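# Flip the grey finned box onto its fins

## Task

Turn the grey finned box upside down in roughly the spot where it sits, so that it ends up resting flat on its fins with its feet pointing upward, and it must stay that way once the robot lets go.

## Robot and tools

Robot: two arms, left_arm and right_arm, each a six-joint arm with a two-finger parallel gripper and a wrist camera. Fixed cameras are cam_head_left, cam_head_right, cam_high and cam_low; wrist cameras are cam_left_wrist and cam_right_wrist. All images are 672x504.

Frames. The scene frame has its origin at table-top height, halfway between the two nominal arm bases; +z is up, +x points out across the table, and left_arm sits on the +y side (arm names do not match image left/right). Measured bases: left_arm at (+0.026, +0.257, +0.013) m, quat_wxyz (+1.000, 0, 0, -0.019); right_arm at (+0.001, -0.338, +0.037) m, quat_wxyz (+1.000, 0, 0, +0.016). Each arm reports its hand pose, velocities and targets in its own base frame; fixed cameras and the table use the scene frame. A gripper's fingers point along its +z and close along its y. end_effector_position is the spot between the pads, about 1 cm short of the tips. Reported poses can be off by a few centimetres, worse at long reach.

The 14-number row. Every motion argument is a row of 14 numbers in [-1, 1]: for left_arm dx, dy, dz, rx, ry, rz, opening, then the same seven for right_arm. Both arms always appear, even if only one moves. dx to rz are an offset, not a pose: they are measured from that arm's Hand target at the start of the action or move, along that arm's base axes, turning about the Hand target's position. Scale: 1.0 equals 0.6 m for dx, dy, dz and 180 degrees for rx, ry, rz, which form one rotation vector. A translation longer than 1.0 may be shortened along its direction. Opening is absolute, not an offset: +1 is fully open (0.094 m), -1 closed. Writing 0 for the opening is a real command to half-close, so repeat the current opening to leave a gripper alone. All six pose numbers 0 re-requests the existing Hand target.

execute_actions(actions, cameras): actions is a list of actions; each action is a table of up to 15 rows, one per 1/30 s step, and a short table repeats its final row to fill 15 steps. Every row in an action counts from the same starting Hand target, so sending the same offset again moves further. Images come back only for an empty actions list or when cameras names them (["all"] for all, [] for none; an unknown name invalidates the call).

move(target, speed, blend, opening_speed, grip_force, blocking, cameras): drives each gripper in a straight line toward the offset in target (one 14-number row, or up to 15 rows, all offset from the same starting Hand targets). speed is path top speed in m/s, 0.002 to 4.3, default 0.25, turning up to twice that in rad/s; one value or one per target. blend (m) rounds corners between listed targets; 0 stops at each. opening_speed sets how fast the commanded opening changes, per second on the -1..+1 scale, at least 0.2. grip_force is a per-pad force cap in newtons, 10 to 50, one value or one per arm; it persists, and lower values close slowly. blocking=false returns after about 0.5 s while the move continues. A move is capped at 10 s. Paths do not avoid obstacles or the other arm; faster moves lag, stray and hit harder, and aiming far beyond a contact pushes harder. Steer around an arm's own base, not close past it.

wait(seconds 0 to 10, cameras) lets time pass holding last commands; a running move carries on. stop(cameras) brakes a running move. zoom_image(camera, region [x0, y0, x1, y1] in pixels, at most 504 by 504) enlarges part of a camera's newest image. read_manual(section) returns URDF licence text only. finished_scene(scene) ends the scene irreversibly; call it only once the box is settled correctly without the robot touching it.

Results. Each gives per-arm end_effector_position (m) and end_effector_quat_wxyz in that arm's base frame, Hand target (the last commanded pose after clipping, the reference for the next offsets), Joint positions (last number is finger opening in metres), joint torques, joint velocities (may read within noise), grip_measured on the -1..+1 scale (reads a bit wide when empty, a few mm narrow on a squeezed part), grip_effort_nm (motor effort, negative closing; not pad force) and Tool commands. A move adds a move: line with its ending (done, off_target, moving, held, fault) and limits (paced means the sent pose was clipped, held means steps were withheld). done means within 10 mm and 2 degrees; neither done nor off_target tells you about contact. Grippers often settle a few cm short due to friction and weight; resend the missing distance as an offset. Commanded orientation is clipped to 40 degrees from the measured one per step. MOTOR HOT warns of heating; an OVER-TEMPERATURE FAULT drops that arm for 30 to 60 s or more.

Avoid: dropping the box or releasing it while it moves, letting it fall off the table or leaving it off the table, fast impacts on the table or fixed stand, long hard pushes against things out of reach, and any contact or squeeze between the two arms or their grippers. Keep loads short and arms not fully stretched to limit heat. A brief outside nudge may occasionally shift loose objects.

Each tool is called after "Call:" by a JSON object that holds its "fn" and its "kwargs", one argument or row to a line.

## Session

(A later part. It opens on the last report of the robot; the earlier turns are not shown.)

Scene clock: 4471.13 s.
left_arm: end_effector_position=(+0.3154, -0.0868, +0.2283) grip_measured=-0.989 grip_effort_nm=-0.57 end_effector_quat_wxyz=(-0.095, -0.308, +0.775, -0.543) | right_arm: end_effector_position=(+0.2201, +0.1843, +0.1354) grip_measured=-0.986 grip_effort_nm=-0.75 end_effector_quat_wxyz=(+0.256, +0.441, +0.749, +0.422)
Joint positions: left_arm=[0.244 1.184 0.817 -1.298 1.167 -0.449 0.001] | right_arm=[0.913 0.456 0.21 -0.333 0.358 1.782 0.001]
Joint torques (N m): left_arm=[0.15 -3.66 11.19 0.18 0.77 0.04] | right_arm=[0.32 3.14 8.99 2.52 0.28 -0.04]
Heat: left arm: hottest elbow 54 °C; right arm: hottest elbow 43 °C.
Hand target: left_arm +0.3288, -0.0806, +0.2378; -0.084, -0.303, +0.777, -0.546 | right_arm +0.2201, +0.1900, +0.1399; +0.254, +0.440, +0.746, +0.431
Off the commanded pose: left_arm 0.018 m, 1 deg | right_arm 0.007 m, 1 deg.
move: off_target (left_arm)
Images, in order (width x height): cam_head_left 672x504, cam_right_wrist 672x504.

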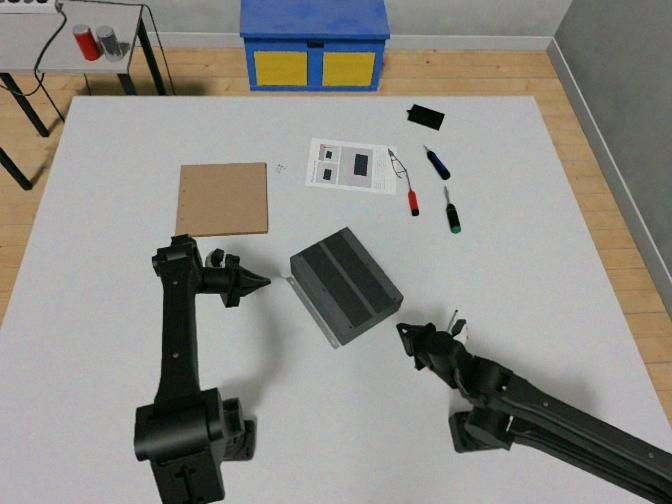

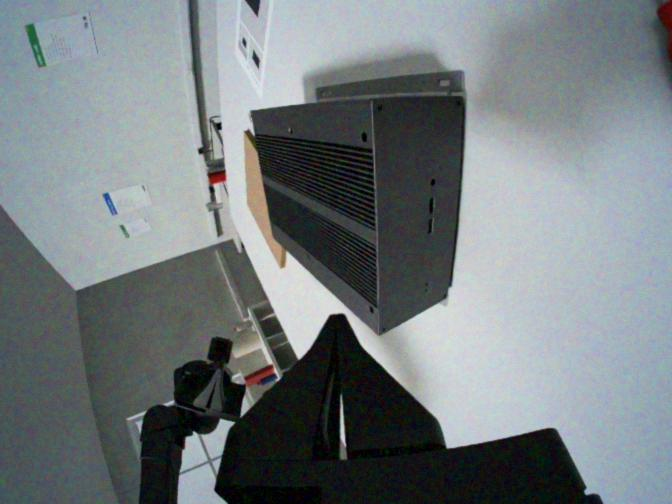

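Call:
{"fn": "move", "kwargs": {
  "target": [0,0,0,0,0,0,-1,0.0757,-0.0007,-0.2115,0,0,0,-1],
  "speed": 0.12,
  "cameras": ["cam_head_left","cam_right_wrist"]
}}

Scene clock: 4525.67 s.
left_arm: end_effector_position=(+0.3154, -0.0868, +0.2283) grip_measured=-0.989 grip_effort_nm=-0.57 end_effector_quat_wxyz=(-0.095, -0.307, +0.775, -0.543) | right_arm: end_effector_position=(+0.2630, +0.1929, +0.0129) grip_measured=-0.986 grip_effort_nm=-0.75 end_effector_quat_wxyz=(+0.249, +0.439, +0.749, +0.430)
Joint positions: left_arm=[0.244 1.184 0.817 -1.298 1.167 -0.449 0.001] | right_arm=[0.735 1.452 0.065 0.846 0.189 1.688 0.001]
Joint torques (N m): left_arm=[0.09 -3.66 11.15 0.16 0.77 0.02] | right_arm=[-1.9 -2.37 2.26 2.48 -0.09 -0.2]
Heat: left arm: hottest elbow 50 °C; right arm: hottest elbow 44 °C.
Hand target: left_arm +0.3288, -0.0806, +0.2378; -0.084, -0.303, +0.777, -0.546 | right_arm +0.2655, +0.1895, +0.0131; +0.254, +0.440, +0.746, +0.431
Off the commanded pose: left_arm 0.018 m, 1 deg | right_arm 0.004 m, 1 deg.
move: off_target (left_arm)
Images, in order (width x height): cam_head_left 672x504, cam_right_wrist 672x504.

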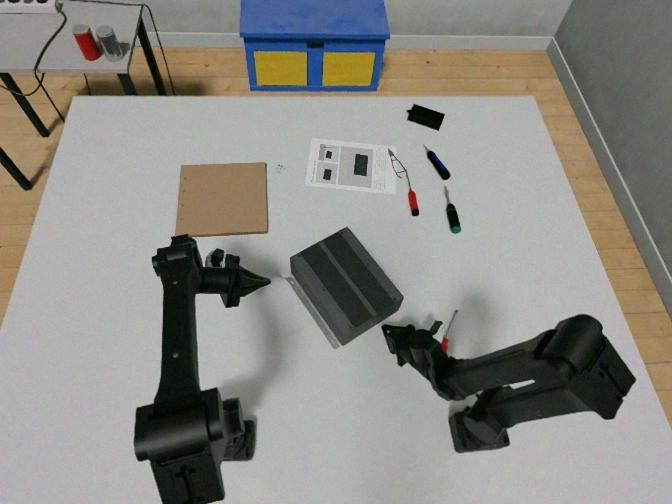

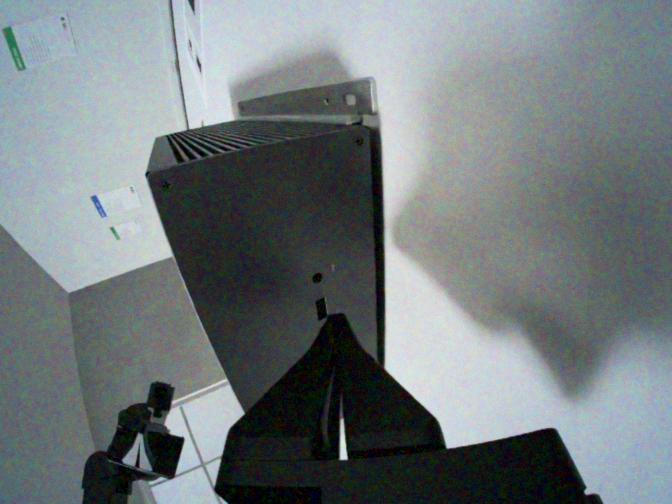

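Call:
{"fn": "move", "kwargs": {
  "target": [0,0,0,0,0,0,-1,0.12,0.071,0.005,0,0,0,-1],
  "speed": 0.06,
  "cameras": ["cam_head_left","cam_right_wrist"]
}}

Scene clock: 4570.30 s.
left_arm: end_effector_position=(+0.3154, -0.0868, +0.2283) grip_measured=-0.989 grip_effort_nm=-0.57 end_effector_quat_wxyz=(-0.095, -0.307, +0.775, -0.543) | right_arm: end_effector_position=(+0.3023, +0.2106, -0.0068) grip_measured=-0.986 grip_effort_nm=-0.75 end_effector_quat_wxyz=(+0.237, +0.446, +0.768, +0.394)
Joint positions: left_arm=[0.244 1.184 0.817 -1.298 1.167 -0.449 0.001] | right_arm=[0.676 1.559 0.205 0.733 0.139 1.655 0.001]
Joint torques (N m): left_arm=[0.15 -3.72 11.19 0.14 0.76 0.02] | right_arm=[-1.9 -5.89 7.8 2.96 -0.1 -0.2]
Heat: left arm: hottest elbow 49 °C; right arm: hottest elbow 38 °C.
Hand target: left_arm +0.3288, -0.0806, +0.2378; -0.084, -0.303, +0.777, -0.546 | right_arm +0.3374, +0.2323, +0.0160; +0.254, +0.439, +0.746, +0.431
Off the commanded pose: left_arm 0.018 m, 1 deg | right_arm 0.047 m, 5 deg.
move: off_target (left_arm, right_arm)
Images, in order (width x height): cam_head_left 672x504, cam_right_wrist 672x504.

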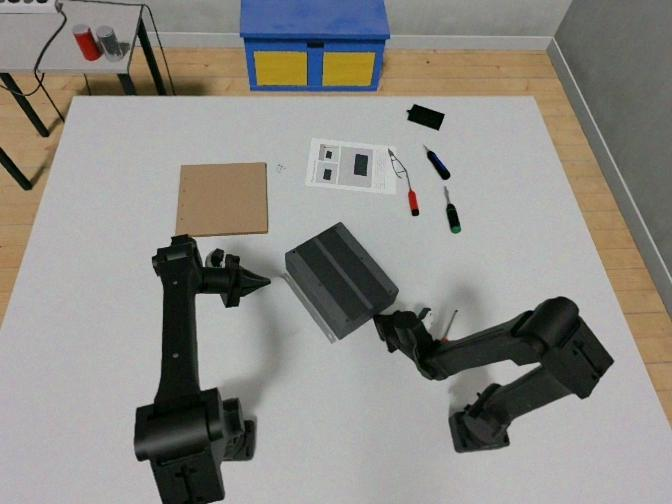

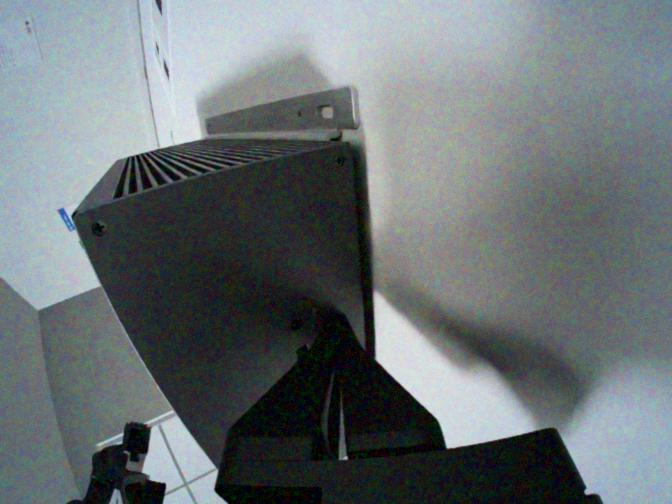

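Call:
{"fn": "execute_actions", "kwargs": {
  "actions": []
}}

Scene clock: 4619.07 s.
left_arm: end_effector_position=(+0.3154, -0.0868, +0.2283) grip_measured=-0.989 grip_effort_nm=-0.57 end_effector_quat_wxyz=(-0.095, -0.307, +0.775, -0.543) | right_arm: end_effector_position=(+0.3023, +0.2105, -0.0068) grip_measured=-0.986 grip_effort_nm=-0.75 end_effector_quat_wxyz=(+0.237, +0.446, +0.768, +0.394)
Joint positions: left_arm=[0.244 1.184 0.817 -1.298 1.167 -0.449 0.001] | right_arm=[0.675 1.559 0.205 0.733 0.139 1.655 0.001]
Joint velocities: within noise
Joint torques (N m): left_arm=[0.21 -3.72 11.19 0.13 0.76 0.03] | right_arm=[-1.67 -5.83 8.12 3 -0.1 -0.16]
Heat: left arm: hottest elbow 50 °C; right arm: hottest elbow 39 °C.
Hand target: left_arm +0.3288, -0.0806, +0.2378; -0.084, -0.303, +0.777, -0.546 | right_arm +0.3375, +0.2322, +0.0161; +0.254, +0.440, +0.746, +0.431
Tool commands: left_gripper/opening=-1.0 right_gripper/opening=-1.0
Off the commanded pose: left_arm 0.018 m, 1 deg | right_arm 0.047 m, 5 deg.

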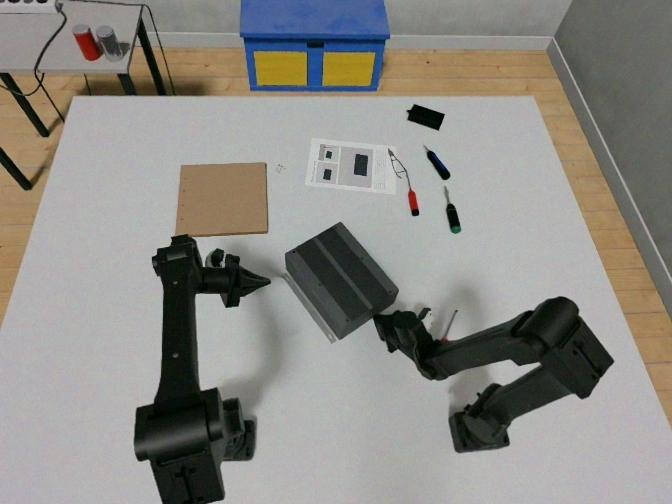

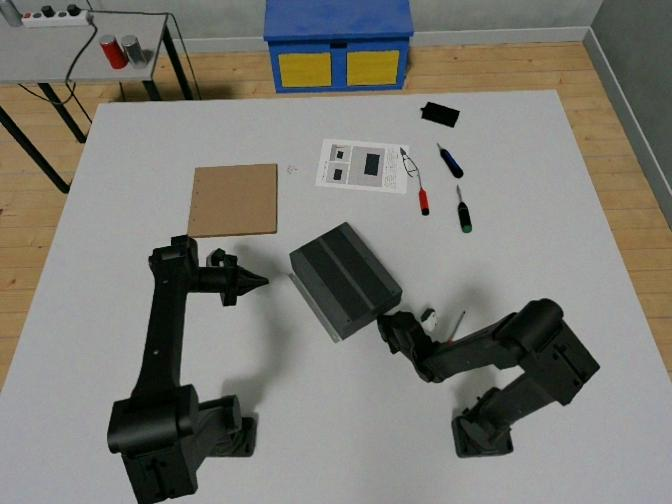

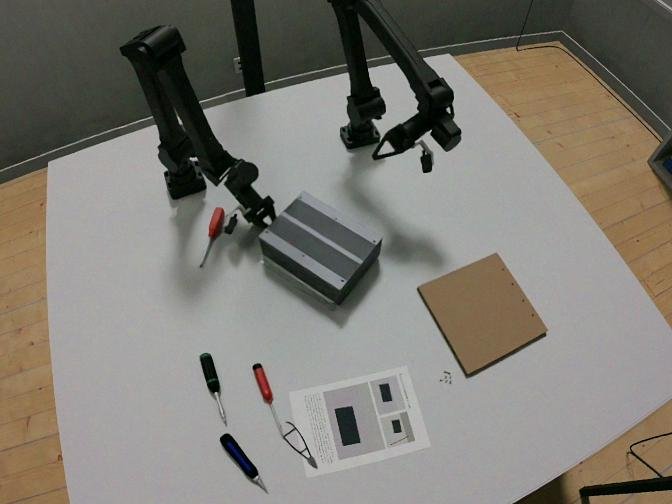

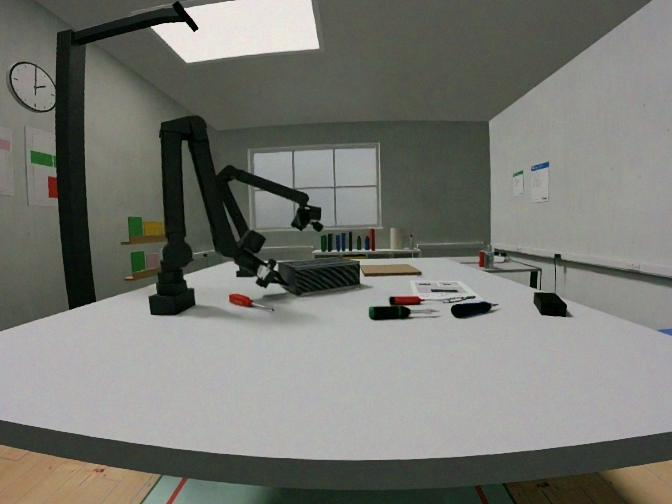

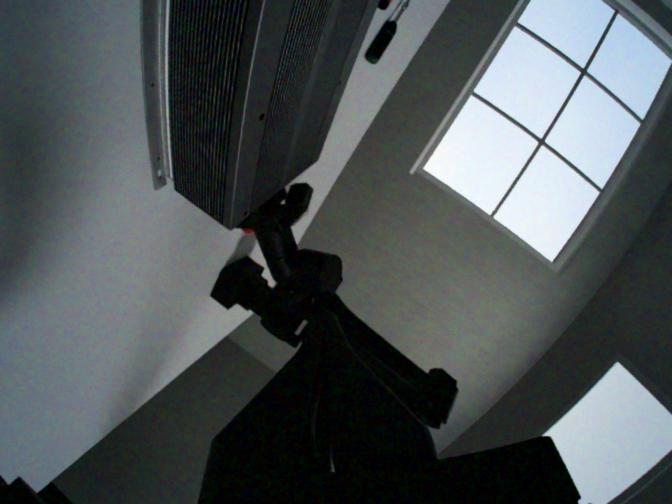

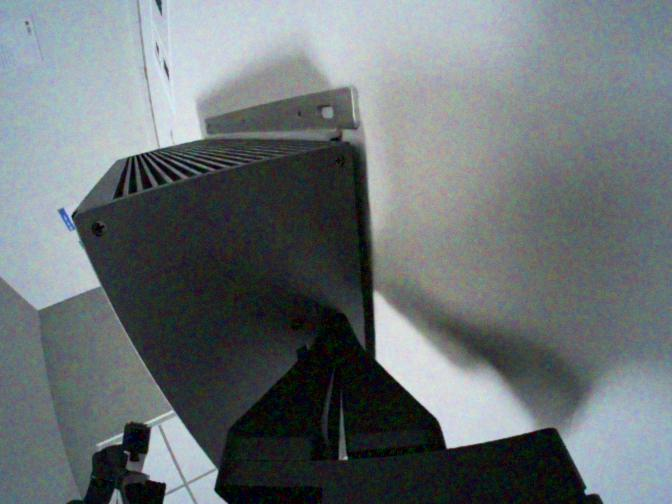

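Call:
{"fn": "move", "kwargs": {
  "target": [
    [0,0,0,0,0,0,-1,-0.146,-0.095,0.02,0,0,0,-1],
    [0,0,0,0,0,0,-1,-0.196,-0.070,0.2065,0,0,0,-1]
  ],
  "blend": [0.02,0],
  "speed": 0.15,
  "cameras": ["cam_right_wrist","cam_head_left","cam_head_right"]
}}

Scene clock: 4807.23 s.
left_arm: end_effector_position=(+0.3154, -0.0868, +0.2283) grip_measured=-0.989 grip_effort_nm=-0.57 end_effector_quat_wxyz=(-0.095, -0.307, +0.775, -0.543) | right_arm: end_effector_position=(+0.2149, +0.1777, +0.1106) grip_measured=-0.986 grip_effort_nm=-0.75 end_effector_quat_wxyz=(+0.254, +0.442, +0.757, +0.408)
Joint positions: left_arm=[0.244 1.184 0.817 -1.298 1.167 -0.449 0.001] | right_arm=[0.913 0.463 0.161 -0.31 0.358 1.782 0.001]
Joint torques (N m): left_arm=[0.09 -3.78 11.19 0.16 0.76 0.02] | right_arm=[-0.03 1.79 12.38 1.63 0.31 -0.05]
Heat: left arm: hottest elbow 51 °C; right arm: hottest elbow 41 °C.
Hand target: left_arm +0.3288, -0.0806, +0.2378; -0.084, -0.303, +0.777, -0.546 | right_arm +0.2199, +0.1903, +0.1400; +0.254, +0.439, +0.746, +0.431
Off the commanded pose: left_arm 0.018 m, 1 deg | right_arm 0.032 m, 3 deg.
move: off_target (left_arm, right_arm)
Images, in order (width x height): cam_head_left 672x504, cam_head_right 672x504, cam_right_wrist 672x504.

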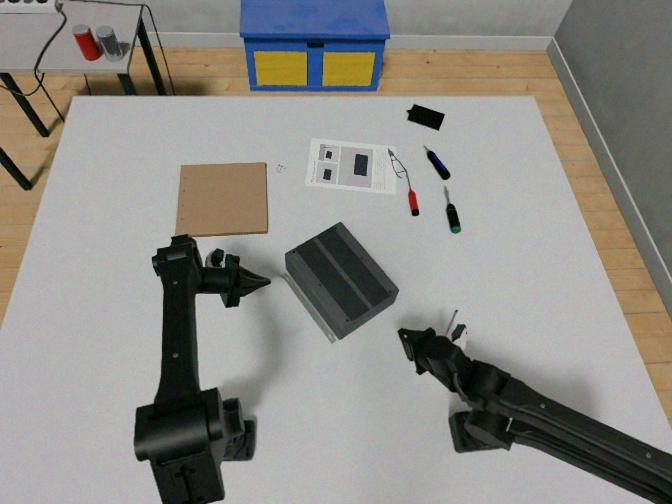

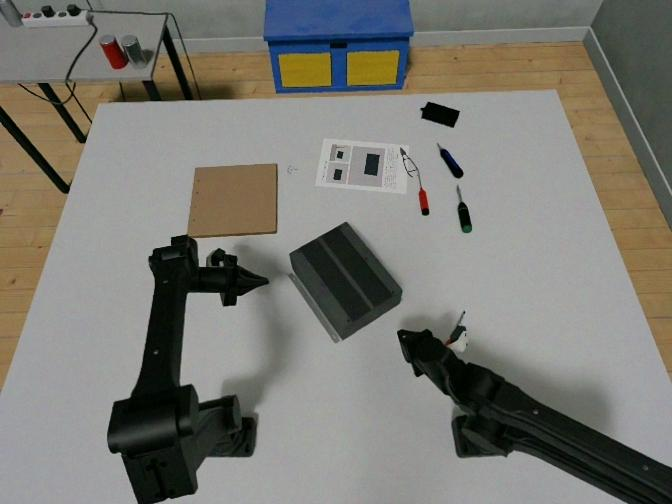

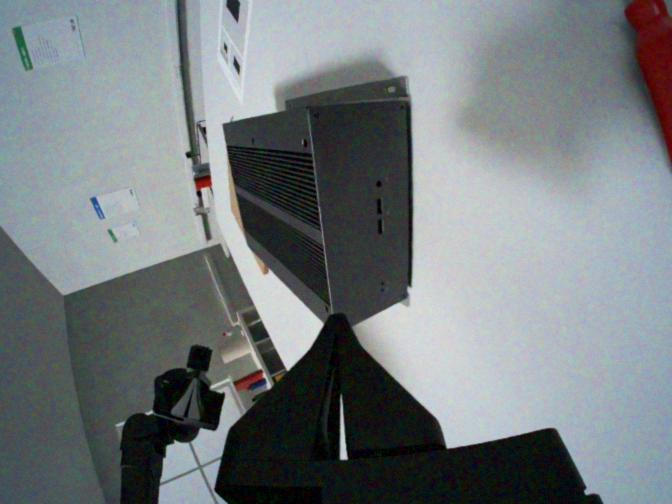

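Call:
{"fn": "zoom_image", "kwargs": {
  "camera": "cam_right_wrist",
  "region": [260, 60, 460, 210]
}}

Call:
{"fn": "zoom_image", "kwargs": {
  "camera": "cam_right_wrist",
  "region": [260, 190, 460, 340]
}}

Scaled by 2.520 from the camera's 672x504 image, which has a finer 960x720 frame.

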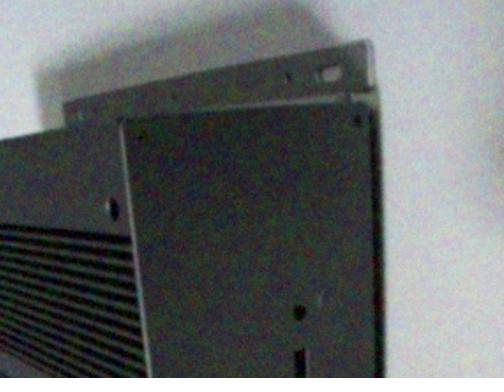

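Scaled by 2.520 from the camera's 672x504 image, which has a finer 960x720 frame.

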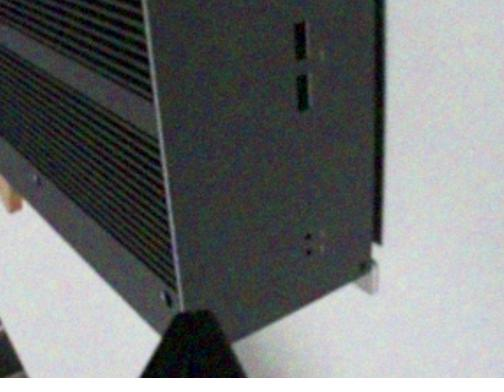

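Call:
{"fn": "move", "kwargs": {
  "target": [0,0,0,0,0,0,-1,0.0835,0.0528,-0.225,0,0,0.0221,-1],
  "speed": 0.12,
  "cameras": ["cam_right_wrist"]
}}

Scene clock: 4901.20 s.
left_arm: end_effector_position=(+0.3154, -0.0868, +0.2283) grip_measured=-0.989 grip_effort_nm=-0.57 end_effector_quat_wxyz=(-0.095, -0.307, +0.775, -0.543) | right_arm: end_effector_position=(+0.2604, +0.2187, +0.0005) grip_measured=-0.986 grip_effort_nm=-0.75 end_effector_quat_wxyz=(+0.232, +0.414, +0.768, +0.431)
Joint positions: left_arm=[0.244 1.184 0.817 -1.298 1.167 -0.449 0.001] | right_arm=[0.79 1.563 0.106 0.9 0.176 1.68 0.001]
Joint torques (N m): left_arm=[0.03 -3.84 11.19 0.14 0.77 0.01] | right_arm=[-1.67 -3.6 3.28 2.66 -0.08 -0.2]
Heat: left arm: hottest elbow 51 °C; right arm: hottest elbow 49 °C.
Hand target: left_arm +0.3288, -0.0806, +0.2378; -0.084, -0.303, +0.777, -0.546 | right_arm +0.2700, +0.2220, +0.0050; +0.239, +0.413, +0.761, +0.439
Off the commanded pose: left_arm 0.018 m, 1 deg | right_arm 0.011 m, 1 deg.
move: off_target (left_arm, right_arm)
Images, in order (width x height): cam_right_wrist 672x504.

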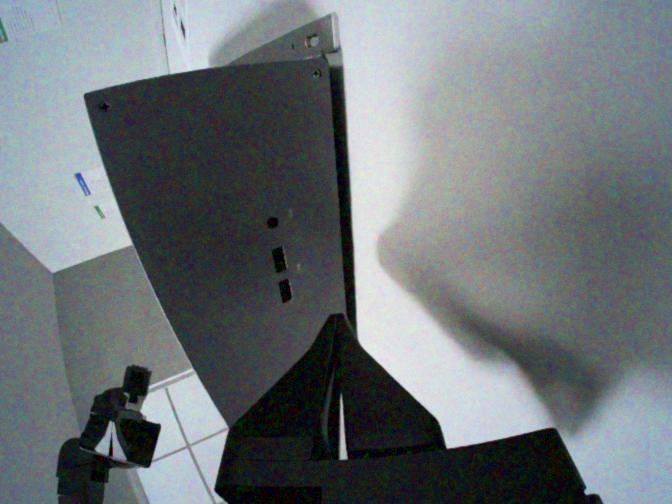

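Call:
{"fn": "move", "kwargs": {
  "target": [0,0,0,0,0,0,-1,0.0,0.0,-0.0458,0,0,0,-1],
  "speed": 0.06,
  "cameras": ["cam_right_wrist"]
}}

Scene clock: 4913.57 s.
left_arm: end_effector_position=(+0.3154, -0.0868, +0.2283) grip_measured=-0.989 grip_effort_nm=-0.57 end_effector_quat_wxyz=(-0.095, -0.307, +0.775, -0.543) | right_arm: end_effector_position=(+0.2635, +0.2218, -0.0243) grip_measured=-0.986 grip_effort_nm=-0.75 end_effector_quat_wxyz=(+0.233, +0.413, +0.766, +0.435)
Joint positions: left_arm=[0.244 1.184 0.817 -1.298 1.167 -0.449 0.001] | right_arm=[0.79 1.802 0.123 1.129 0.176 1.68 0.001]
Joint torques (N m): left_arm=[0.15 -3.78 11.18 0.17 0.76 0.01] | right_arm=[-2.02 -4.13 0.91 2.78 -0.07 -0.21]
Heat: left arm: hottest elbow 51 °C; right arm: hottest elbow 47 °C.
Hand target: left_arm +0.3288, -0.0806, +0.2378; -0.084, -0.303, +0.777, -0.546 | right_arm +0.2700, +0.2220, -0.0225; +0.239, +0.413, +0.761, +0.439
Off the commanded pose: left_arm 0.018 m, 1 deg | right_arm 0.007 m, 1 deg.
move: off_target (left_arm)
Images, in order (width x height): cam_right_wrist 672x504.

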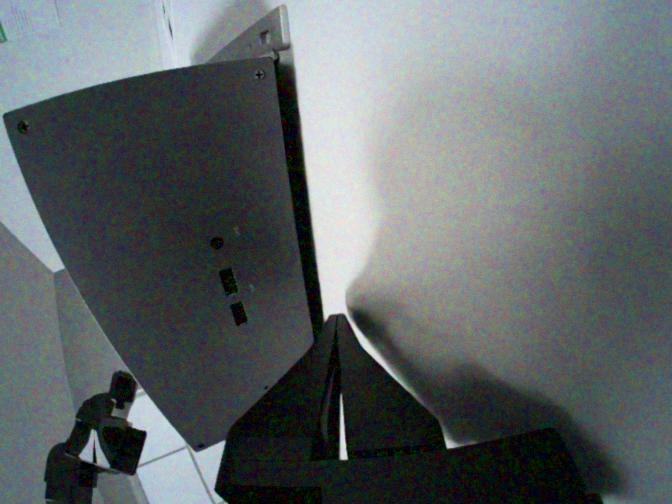

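Call:
{"fn": "zoom_image", "kwargs": {
  "camera": "cam_right_wrist",
  "region": [270, 250, 410, 370]
}}

Scaled by 3.600 from the camera's 672x504 image, which has a finer 960x720 frame.

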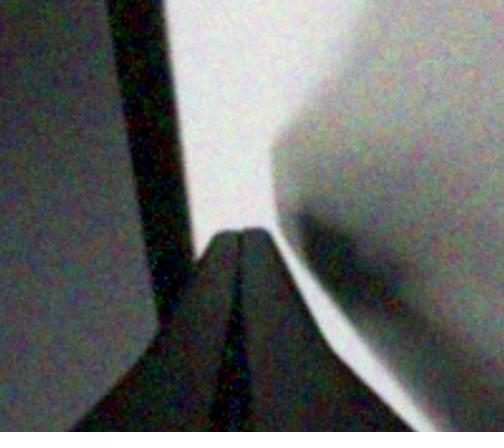

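Call:
{"fn": "move", "kwargs": {
  "target": [
    [0,0,0,0,0,0,-1,0.0,0.0,-0.0115,0,0,0,-1],
    [0,0,0,0,0,0,-1,0.0183,0.0116,-0.0115,0,0,0,-1]
  ],
  "speed": 0.05,
  "cameras": ["cam_right_wrist"]
}}

Call:
{"fn": "zoom_image", "kwargs": {
  "camera": "cam_right_wrist",
  "region": [270, 250, 410, 370]
}}

Scene clock: 4925.83 s.
left_arm: end_effector_position=(+0.3154, -0.0868, +0.2283) grip_measured=-0.989 grip_effort_nm=-0.57 end_effector_quat_wxyz=(-0.095, -0.307, +0.775, -0.543) | right_arm: end_effector_position=(+0.2771, +0.2314, -0.0264) grip_measured=-0.986 grip_effort_nm=-0.75 end_effector_quat_wxyz=(+0.237, +0.410, +0.760, +0.445)
Joint positions: left_arm=[0.244 1.184 0.817 -1.298 1.167 -0.449 0.001] | right_arm=[0.777 1.853 0.162 1.17 0.166 1.67 0.001]
Joint torques (N m): left_arm=[-0.03 -3.55 11.17 0.14 0.76 0.02] | right_arm=[-1.85 -6.59 0.68 1.44 -0.08 -0.2]
Heat: left arm: hottest elbow 51 °C; right arm: hottest elbow 45 °C.
Hand target: left_arm +0.3288, -0.0806, +0.2378; -0.084, -0.303, +0.777, -0.546 | right_arm +0.2811, +0.2288, -0.0294; +0.239, +0.413, +0.761, +0.439
Off the commanded pose: left_arm 0.018 m, 1 deg | right_arm 0.005 m, 1 deg.
move: off_target (left_arm)
Images, in order (width x height): cam_right_wrist 672x504.

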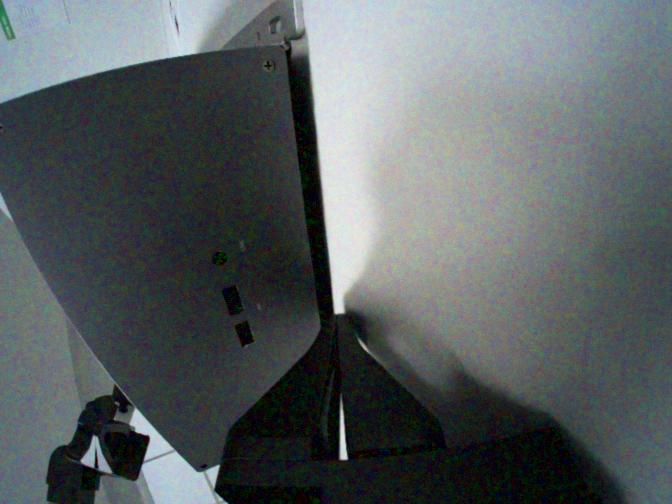

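Scaled by 3.600 from the camera's 672x504 image, which has a finer 960x720 frame.

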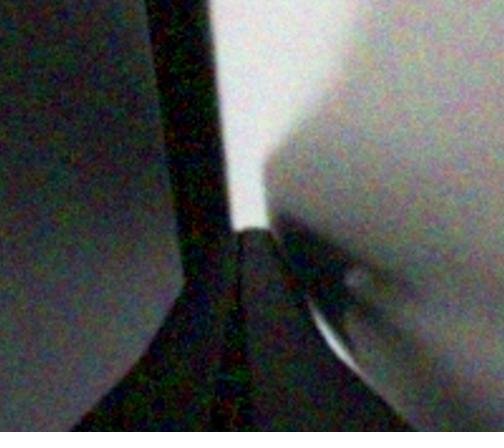

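Call:
{"fn": "move", "kwargs": {
  "target": [0,0,0,0,0,0,-1,0.0130,0.0072,0.0,0,0,0,-1],
  "speed": 0.05,
  "cameras": ["cam_right_wrist"]
}}

Call:
{"fn": "zoom_image", "kwargs": {
  "camera": "cam_right_wrist",
  "region": [270, 250, 410, 370]
}}

Scene clock: 4938.07 s.
left_arm: end_effector_position=(+0.3154, -0.0868, +0.2283) grip_measured=-0.989 grip_effort_nm=-0.57 end_effector_quat_wxyz=(-0.095, -0.307, +0.775, -0.543) | right_arm: end_effector_position=(+0.2838, +0.2351, -0.0267) grip_measured=-0.986 grip_effort_nm=-0.75 end_effector_quat_wxyz=(+0.238, +0.409, +0.761, +0.445)
Joint positions: left_arm=[0.244 1.184 0.817 -1.298 1.167 -0.449 0.001] | right_arm=[0.767 1.85 0.181 1.148 0.158 1.662 0.001]
Joint torques (N m): left_arm=[0.15 -3.72 11.19 0.13 0.76 0.02] | right_arm=[-1.55 -6.42 1.07 0.99 -0.15 -0.11]
Heat: left arm: hottest elbow 51 °C; right arm: hottest elbow 43 °C.
Hand target: left_arm +0.3288, -0.0806, +0.2378; -0.084, -0.303, +0.777, -0.546 | right_arm +0.2888, +0.2333, -0.0293; +0.239, +0.413, +0.761, +0.439
Off the commanded pose: left_arm 0.018 m, 1 deg | right_arm 0.006 m, 1 deg.
move: off_target (left_arm)
Images, in order (width x height): cam_right_wrist 672x504.

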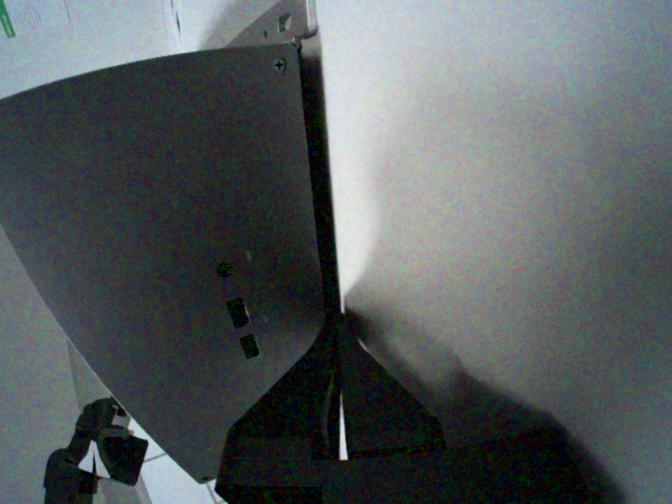

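Scaled by 3.600 from the camera's 672x504 image, which has a finer 960x720 frame.

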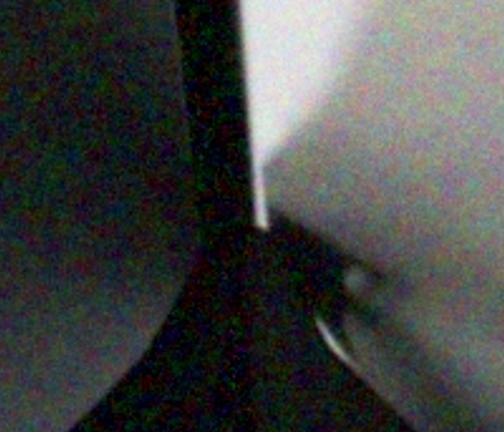

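Call:
{"fn": "move", "kwargs": {
  "target": [0,0,0,0,0,0,-1,0.0113,0.0071,0.0,0,0,0,-1],
  "speed": 0.05,
  "cameras": ["cam_right_wrist"]
}}

Call:
{"fn": "zoom_image", "kwargs": {
  "camera": "cam_right_wrist",
  "region": [270, 250, 410, 370]
}}

Scene clock: 4945.37 s.
left_arm: end_effector_position=(+0.3154, -0.0868, +0.2283) grip_measured=-0.989 grip_effort_nm=-0.57 end_effector_quat_wxyz=(-0.095, -0.307, +0.775, -0.543) | right_arm: end_effector_position=(+0.2869, +0.2370, -0.0273) grip_measured=-0.986 grip_effort_nm=-0.75 end_effector_quat_wxyz=(+0.237, +0.408, +0.763, +0.442)
Joint positions: left_arm=[0.244 1.184 0.817 -1.298 1.167 -0.449 0.001] | right_arm=[0.763 1.842 0.192 1.124 0.152 1.657 0.001]
Joint torques (N m): left_arm=[-0.03 -3.66 11.19 0.12 0.77 0.01] | right_arm=[-2.43 -6.77 1.84 1.25 -0.14 -0.11]
Heat: left arm: hottest elbow 51 °C; right arm: hottest elbow 42 °C.
Hand target: left_arm +0.3288, -0.0806, +0.2378; -0.084, -0.303, +0.777, -0.546 | right_arm +0.2956, +0.2375, -0.0294; +0.239, +0.413, +0.761, +0.439
Off the commanded pose: left_arm 0.018 m, 1 deg | right_arm 0.009 m, 1 deg.
move: off_target (left_arm)
Images, in order (width x height): cam_right_wrist 672x504.

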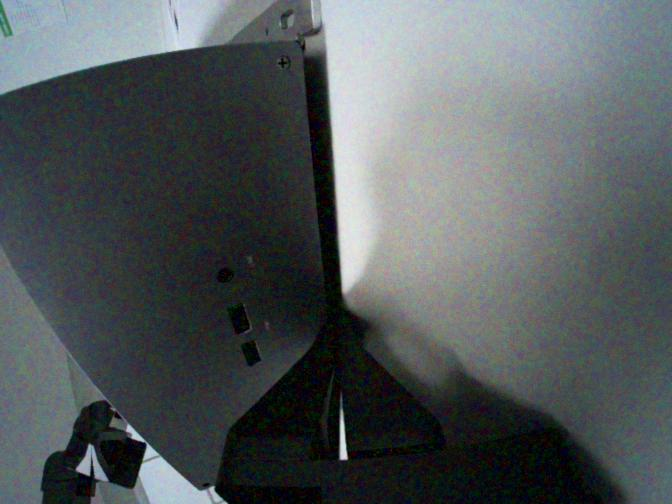

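Scaled by 3.600 from the camera's 672x504 image, which has a finer 960x720 frame.

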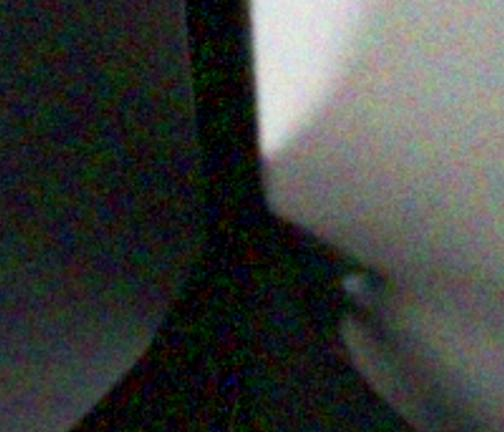

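Call:
{"fn": "move", "kwargs": {
  "target": [0,0,0,0,0,0,-1,0.0056,0.0035,0.05,0,0,0,-1],
  "speed": 0.06,
  "cameras": ["cam_right_wrist"]
}}

Scene clock: 4960.60 s.
left_arm: end_effector_position=(+0.3154, -0.0868, +0.2283) grip_measured=-0.989 grip_effort_nm=-0.57 end_effector_quat_wxyz=(-0.095, -0.307, +0.775, -0.543) | right_arm: end_effector_position=(+0.2862, +0.2356, -0.0099) grip_measured=-0.986 grip_effort_nm=-0.75 end_effector_quat_wxyz=(+0.231, +0.411, +0.772, +0.426)
Joint positions: left_arm=[0.244 1.184 0.817 -1.298 1.167 -0.449 0.001] | right_arm=[0.759 1.657 0.191 0.901 0.147 1.657 0.001]
Joint torques (N m): left_arm=[0.15 -3.66 11.19 0.1 0.76 0.01] | right_arm=[-2.08 -7.06 3.32 1.92 -0.06 -0.15]
Heat: left arm: hottest elbow 51 °C; right arm: hottest elbow 40 °C.
Hand target: left_arm +0.3288, -0.0806, +0.2378; -0.084, -0.303, +0.777, -0.546 | right_arm +0.2990, +0.2396, +0.0007; +0.239, +0.413, +0.761, +0.439
Off the commanded pose: left_arm 0.018 m, 1 deg | right_arm 0.017 m, 2 deg.
move: off_target (left_arm, right_arm)
Images, in order (width x height): cam_right_wrist 672x504.

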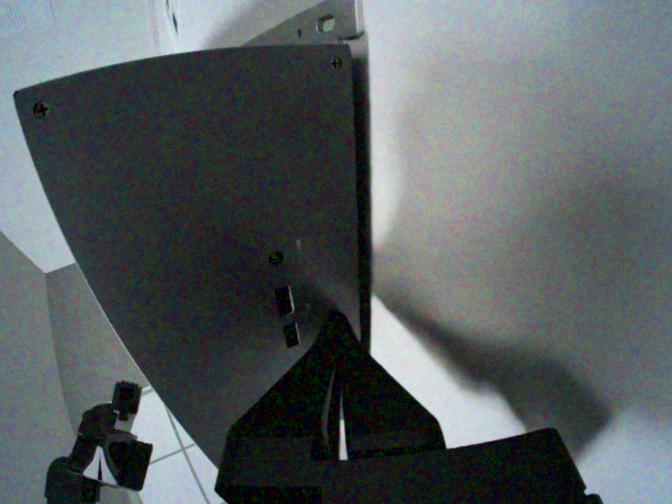

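Call:
{"fn": "move", "kwargs": {
  "target": [
    [0,0,0,0,0,0,-1,-0.0563,-0.0357,0.0,0,0,0,-1],
    [0,0,0,0,0,0,-1,-0.10,-0.0634,0.10,0,0,0,-1]
  ],
  "speed": 0.1,
  "blend": [0.01,0],
  "cameras": ["cam_right_wrist"]
}}

Scene clock: 4996.80 s.
left_arm: end_effector_position=(+0.3154, -0.0868, +0.2283) grip_measured=-0.989 grip_effort_nm=-0.57 end_effector_quat_wxyz=(-0.095, -0.307, +0.775, -0.543) | right_arm: end_effector_position=(+0.2341, +0.1906, +0.0485) grip_measured=-0.986 grip_effort_nm=-0.75 end_effector_quat_wxyz=(+0.240, +0.417, +0.766, +0.426)
Joint positions: left_arm=[0.244 1.184 0.817 -1.298 1.167 -0.449 0.001] | right_arm=[0.803 0.941 0.047 0.331 0.207 1.685 0.001]
Joint torques (N m): left_arm=[0.21 -3.72 11.22 0.16 0.76 0.02] | right_arm=[0.44 -0.85 7.83 1.8 0.17 0.02]
Heat: left arm: hottest elbow 51 °C; right arm: hottest elbow 38 °C.
Hand target: left_arm +0.3288, -0.0806, +0.2378; -0.084, -0.303, +0.777, -0.546 | right_arm +0.2390, +0.2015, +0.0606; +0.239, +0.413, +0.761, +0.439
Off the commanded pose: left_arm 0.018 m, 1 deg | right_arm 0.017 m, 2 deg.
move: off_target (left_arm, right_arm)
Images, in order (width x height): cam_right_wrist 672x504.

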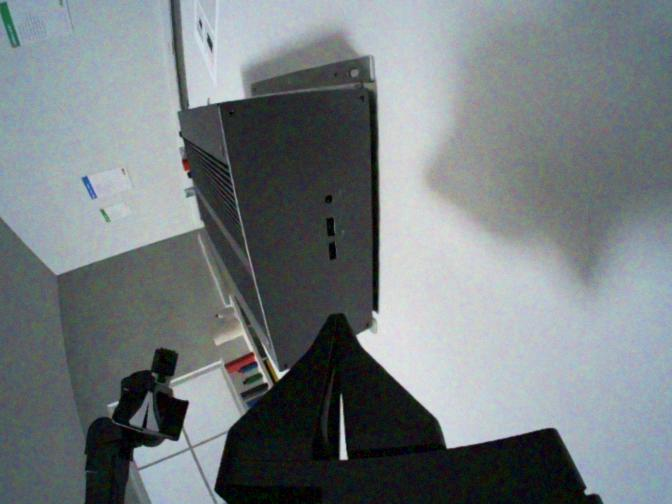

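Call:
{"fn": "zoom_image", "kwargs": {
  "camera": "cam_right_wrist",
  "region": [200, 50, 400, 200]
}}

Call:
{"fn": "zoom_image", "kwargs": {
  "camera": "cam_right_wrist",
  "region": [240, 230, 440, 380]
}}

Scaled by 2.520 from the camera's 672x504 image, which has a finer 960x720 frame.

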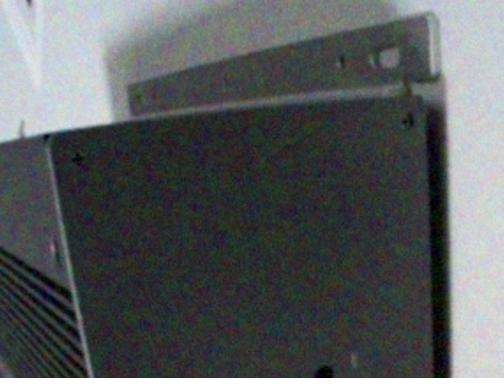

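Scaled by 2.520 from the camera's 672x504 image, which has a finer 960x720 frame.

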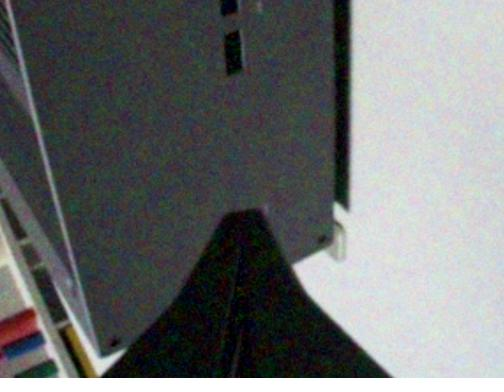

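Call:
{"fn": "move", "kwargs": {
  "target": [
    [0,0,0,0,0,0,-1,0.046,0.0225,-0.1177,-0.0212,0.0326,0,-1],
    [0,0,0,0,0,0,-1,0.046,0.0225,-0.156,-0.0212,0.0326,0,-1]
  ],
  "speed": [0.1,0.04],
  "cameras": ["cam_right_wrist"]
}}

Call:
{"fn": "zoom_image", "kwargs": {
  "camera": "cam_right_wrist",
  "region": [270, 250, 410, 370]
}}

Scene clock: 5047.30 s.
left_arm: end_effector_position=(+0.3154, -0.0868, +0.2283) grip_measured=-0.989 grip_effort_nm=-0.57 end_effector_quat_wxyz=(-0.095, -0.307, +0.775, -0.543) | right_arm: end_effector_position=(+0.2621, +0.2168, -0.0298) grip_measured=-0.986 grip_effort_nm=-0.75 end_effector_quat_wxyz=(+0.211, +0.425, +0.786, +0.396)
Joint positions: left_arm=[0.244 1.184 0.817 -1.298 1.167 -0.449 0.001] | right_arm=[0.766 1.669 0.141 0.879 0.144 1.685 0.001]
Joint torques (N m): left_arm=[0.09 -3.72 11.21 0.16 0.76 0.01] | right_arm=[-2.08 -3.43 2.18 1.94 -0.05 -0.21]
Heat: left arm: hottest elbow 52 °C; right arm: hottest elbow 41 °C.
Hand target: left_arm +0.3288, -0.0806, +0.2378; -0.084, -0.303, +0.777, -0.546 | right_arm +0.2665, +0.2150, -0.0330; +0.213, +0.427, +0.786, +0.392
Off the commanded pose: left_arm 0.018 m, 1 deg | right_arm 0.006 m, 1 deg.
move: off_target (left_arm)
Images, in order (width x height): cam_right_wrist 672x504.

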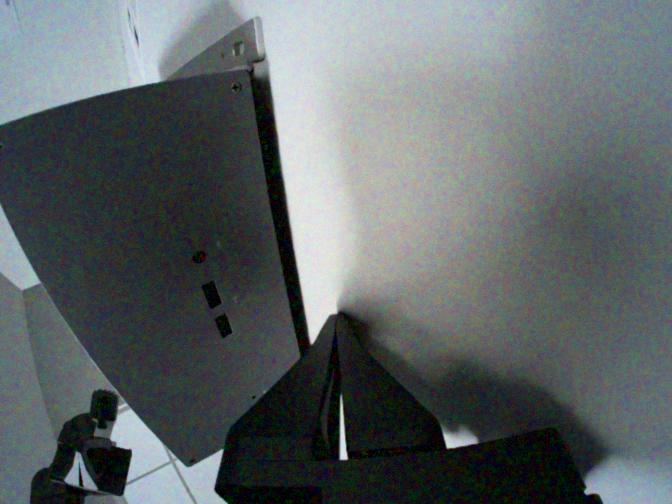

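Scaled by 3.600 from the camera's 672x504 image, which has a finer 960x720 frame.

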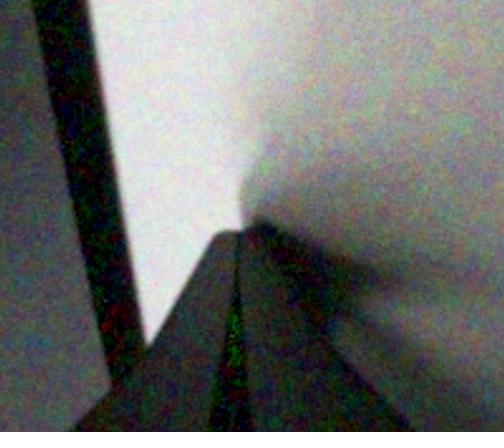

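Call:
{"fn": "move", "kwargs": {
  "target": [0,0,0,0,0,0,-1,0.0366,0.0231,0,0,0,0,-1],
  "speed": 0.05,
  "cameras": ["cam_right_wrist"]
}}

Call:
{"fn": "zoom_image", "kwargs": {
  "camera": "cam_right_wrist",
  "region": [270, 250, 410, 370]
}}

Scene clock: 5056.03 s.
left_arm: end_effector_position=(+0.3154, -0.0868, +0.2283) grip_measured=-0.989 grip_effort_nm=-0.57 end_effector_quat_wxyz=(-0.095, -0.307, +0.775, -0.543) | right_arm: end_effector_position=(+0.2824, +0.2298, -0.0297) grip_measured=-0.986 grip_effort_nm=-0.75 end_effector_quat_wxyz=(+0.211, +0.425, +0.785, +0.398)
Joint positions: left_arm=[0.244 1.184 0.817 -1.298 1.167 -0.449 0.001] | right_arm=[0.745 1.687 0.202 0.842 0.127 1.673 0.001]
Joint torques (N m): left_arm=[0.09 -3.72 11.21 0.16 0.76 0.01] | right_arm=[-1.96 -5.66 2.77 1.5 -0.08 -0.22]
Heat: left arm: hottest elbow 52 °C; right arm: hottest elbow 40 °C.
Hand target: left_arm +0.3288, -0.0806, +0.2378; -0.084, -0.303, +0.777, -0.546 | right_arm +0.2884, +0.2289, -0.0330; +0.213, +0.427, +0.786, +0.392
Off the commanded pose: left_arm 0.018 m, 1 deg | right_arm 0.007 m, 1 deg.
move: off_target (left_arm)
Images, in order (width x height): cam_right_wrist 672x504.

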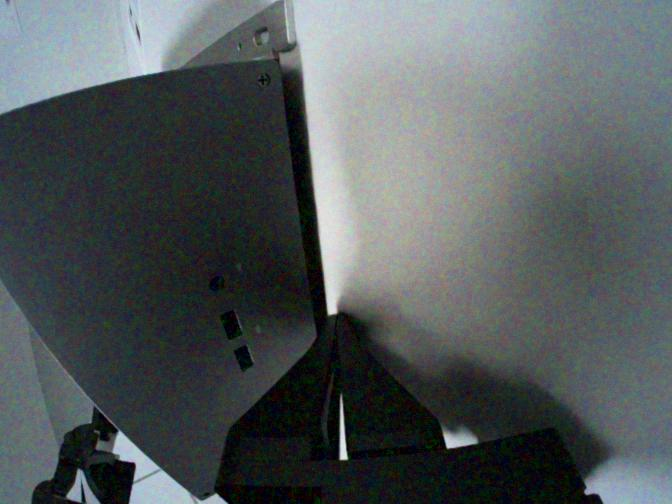

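Scaled by 3.600 from the camera's 672x504 image, which has a finer 960x720 frame.

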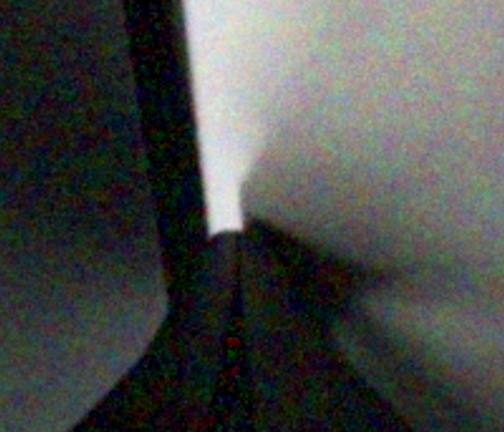

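Call:
{"fn": "move", "kwargs": {
  "target": [0,0,0,0,0,0,-1,0.0113,0.0061,0,0,0,0,-1],
  "speed": 0.05,
  "cameras": ["cam_right_wrist"]
}}

Call:
{"fn": "zoom_image", "kwargs": {
  "camera": "cam_right_wrist",
  "region": [270, 250, 410, 370]
}}

Scene clock: 5067.03 s.
left_arm: end_effector_position=(+0.3154, -0.0868, +0.2283) grip_measured=-0.989 grip_effort_nm=-0.57 end_effector_quat_wxyz=(-0.095, -0.307, +0.775, -0.543) | right_arm: end_effector_position=(+0.2888, +0.2335, -0.0297) grip_measured=-0.986 grip_effort_nm=-0.75 end_effector_quat_wxyz=(+0.211, +0.425, +0.785, +0.398)
Joint positions: left_arm=[0.244 1.184 0.817 -1.298 1.167 -0.449 0.001] | right_arm=[0.738 1.691 0.221 0.828 0.121 1.668 0.001]
Joint torques (N m): left_arm=[0.15 -3.78 11.22 0.17 0.76 0.02] | right_arm=[-1.85 -5.36 2.86 1.51 -0.12 -0.2]
Heat: left arm: hottest elbow 52 °C; right arm: hottest elbow 39 °C.
Hand target: left_arm +0.3288, -0.0806, +0.2378; -0.084, -0.303, +0.777, -0.546 | right_arm +0.2952, +0.2326, -0.0330; +0.213, +0.427, +0.786, +0.392
Off the commanded pose: left_arm 0.018 m, 1 deg | right_arm 0.007 m, 1 deg.
move: off_target (left_arm)
Images, in order (width x height): cam_right_wrist 672x504.

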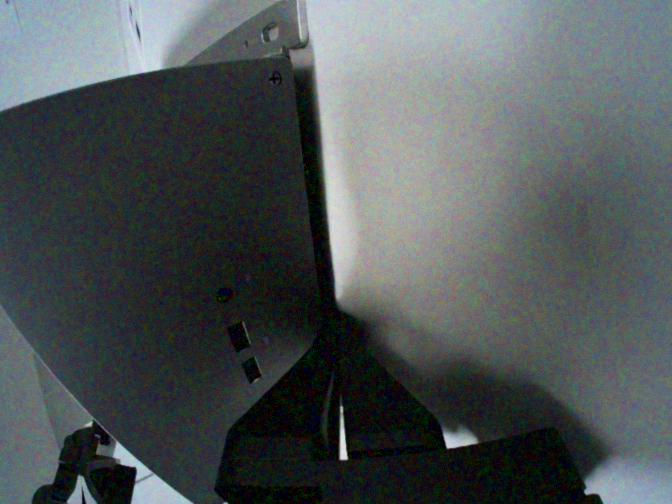

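Scaled by 3.600 from the camera's 672x504 image, which has a finer 960x720 frame.

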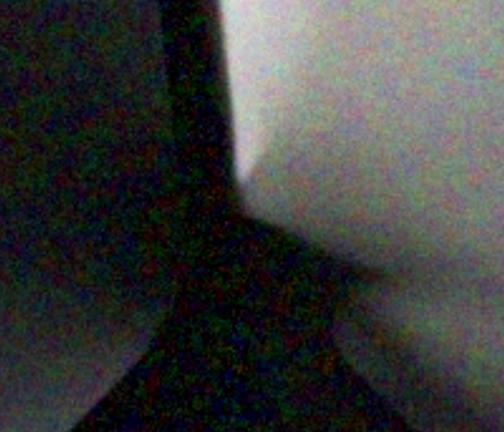

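Call:
{"fn": "move", "kwargs": {
  "target": [0,0,0,0,0,0,-1,0.0085,0.0050,0,0,0,0,-1],
  "speed": 0.05
}}

Scene clock: 5072.53 s.
left_arm: end_effector_position=(+0.3154, -0.0868, +0.2283) grip_measured=-0.989 grip_effort_nm=-0.57 end_effector_quat_wxyz=(-0.095, -0.307, +0.775, -0.543) | right_arm: end_effector_position=(+0.2913, +0.2350, -0.0297) grip_measured=-0.986 grip_effort_nm=-0.75 end_effector_quat_wxyz=(+0.211, +0.424, +0.786, +0.397)
Joint positions: left_arm=[0.244 1.184 0.817 -1.298 1.167 -0.449 0.001] | right_arm=[0.735 1.693 0.229 0.821 0.118 1.666 0.001]
Joint torques (N m): left_arm=[0.03 -3.66 11.17 0.12 0.76 0.01] | right_arm=[-1.73 -4.84 3.66 1.43 -0.06 -0.19]
Heat: left arm: hottest elbow 52 °C; right arm: hottest elbow 39 °C.
Hand target: left_arm +0.3288, -0.0806, +0.2378; -0.084, -0.303, +0.777, -0.546 | right_arm +0.3003, +0.2357, -0.0330; +0.213, +0.427, +0.787, +0.392
Off the commanded pose: left_arm 0.018 m, 1 deg | right_arm 0.010 m, 1 deg.
move: off_target (left_arm)

Call:
{"fn": "move", "kwargs": {
  "target": [0,0,0,0,0,0,-1,0.0085,0.0052,0,0,0,0,-1],
  "speed": 0.05,
  "cameras": ["cam_right_wrist"]
}}

Call:
{"fn": "zoom_image", "kwargs": {
  "camera": "cam_right_wrist",
  "region": [270, 250, 410, 370]
}}

Scene clock: 5077.10 s.
left_arm: end_effector_position=(+0.3154, -0.0868, +0.2283) grip_measured=-0.989 grip_effort_nm=-0.57 end_effector_quat_wxyz=(-0.095, -0.307, +0.775, -0.543) | right_arm: end_effector_position=(+0.2914, +0.2349, -0.0299) grip_measured=-0.986 grip_effort_nm=-0.75 end_effector_quat_wxyz=(+0.210, +0.424, +0.786, +0.397)
Joint positions: left_arm=[0.244 1.184 0.817 -1.298 1.167 -0.449 0.001] | right_arm=[0.733 1.693 0.229 0.82 0.115 1.663 0.001]
Joint torques (N m): left_arm=[0.15 -3.72 11.21 0.14 0.76 0.02] | right_arm=[-2.61 -5.42 4.77 0.94 -0.1 -0.17]
Heat: left arm: hottest elbow 52 °C; right arm: hottest elbow 39 °C.
Hand target: left_arm +0.3288, -0.0806, +0.2378; -0.084, -0.303, +0.777, -0.546 | right_arm +0.3055, +0.2386, -0.0330; +0.213, +0.427, +0.786, +0.392
Off the commanded pose: left_arm 0.018 m, 1 deg | right_arm 0.015 m, 1 deg.
move: off_target (left_arm, right_arm)
Images, in order (width x height): cam_right_wrist 672x504.

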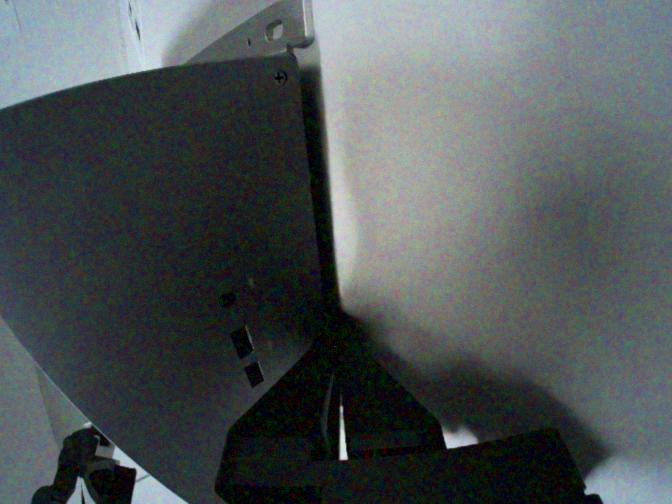

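Scaled by 3.600 from the camera's 672x504 image, which has a finer 960x720 frame.

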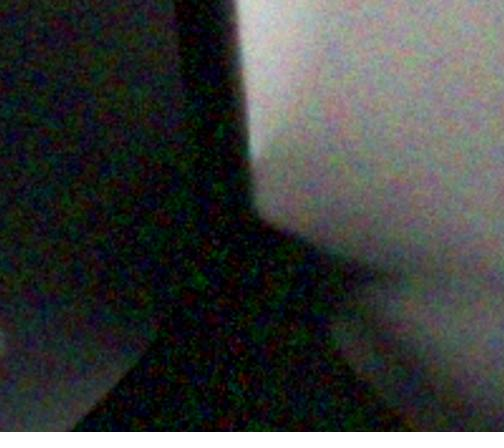

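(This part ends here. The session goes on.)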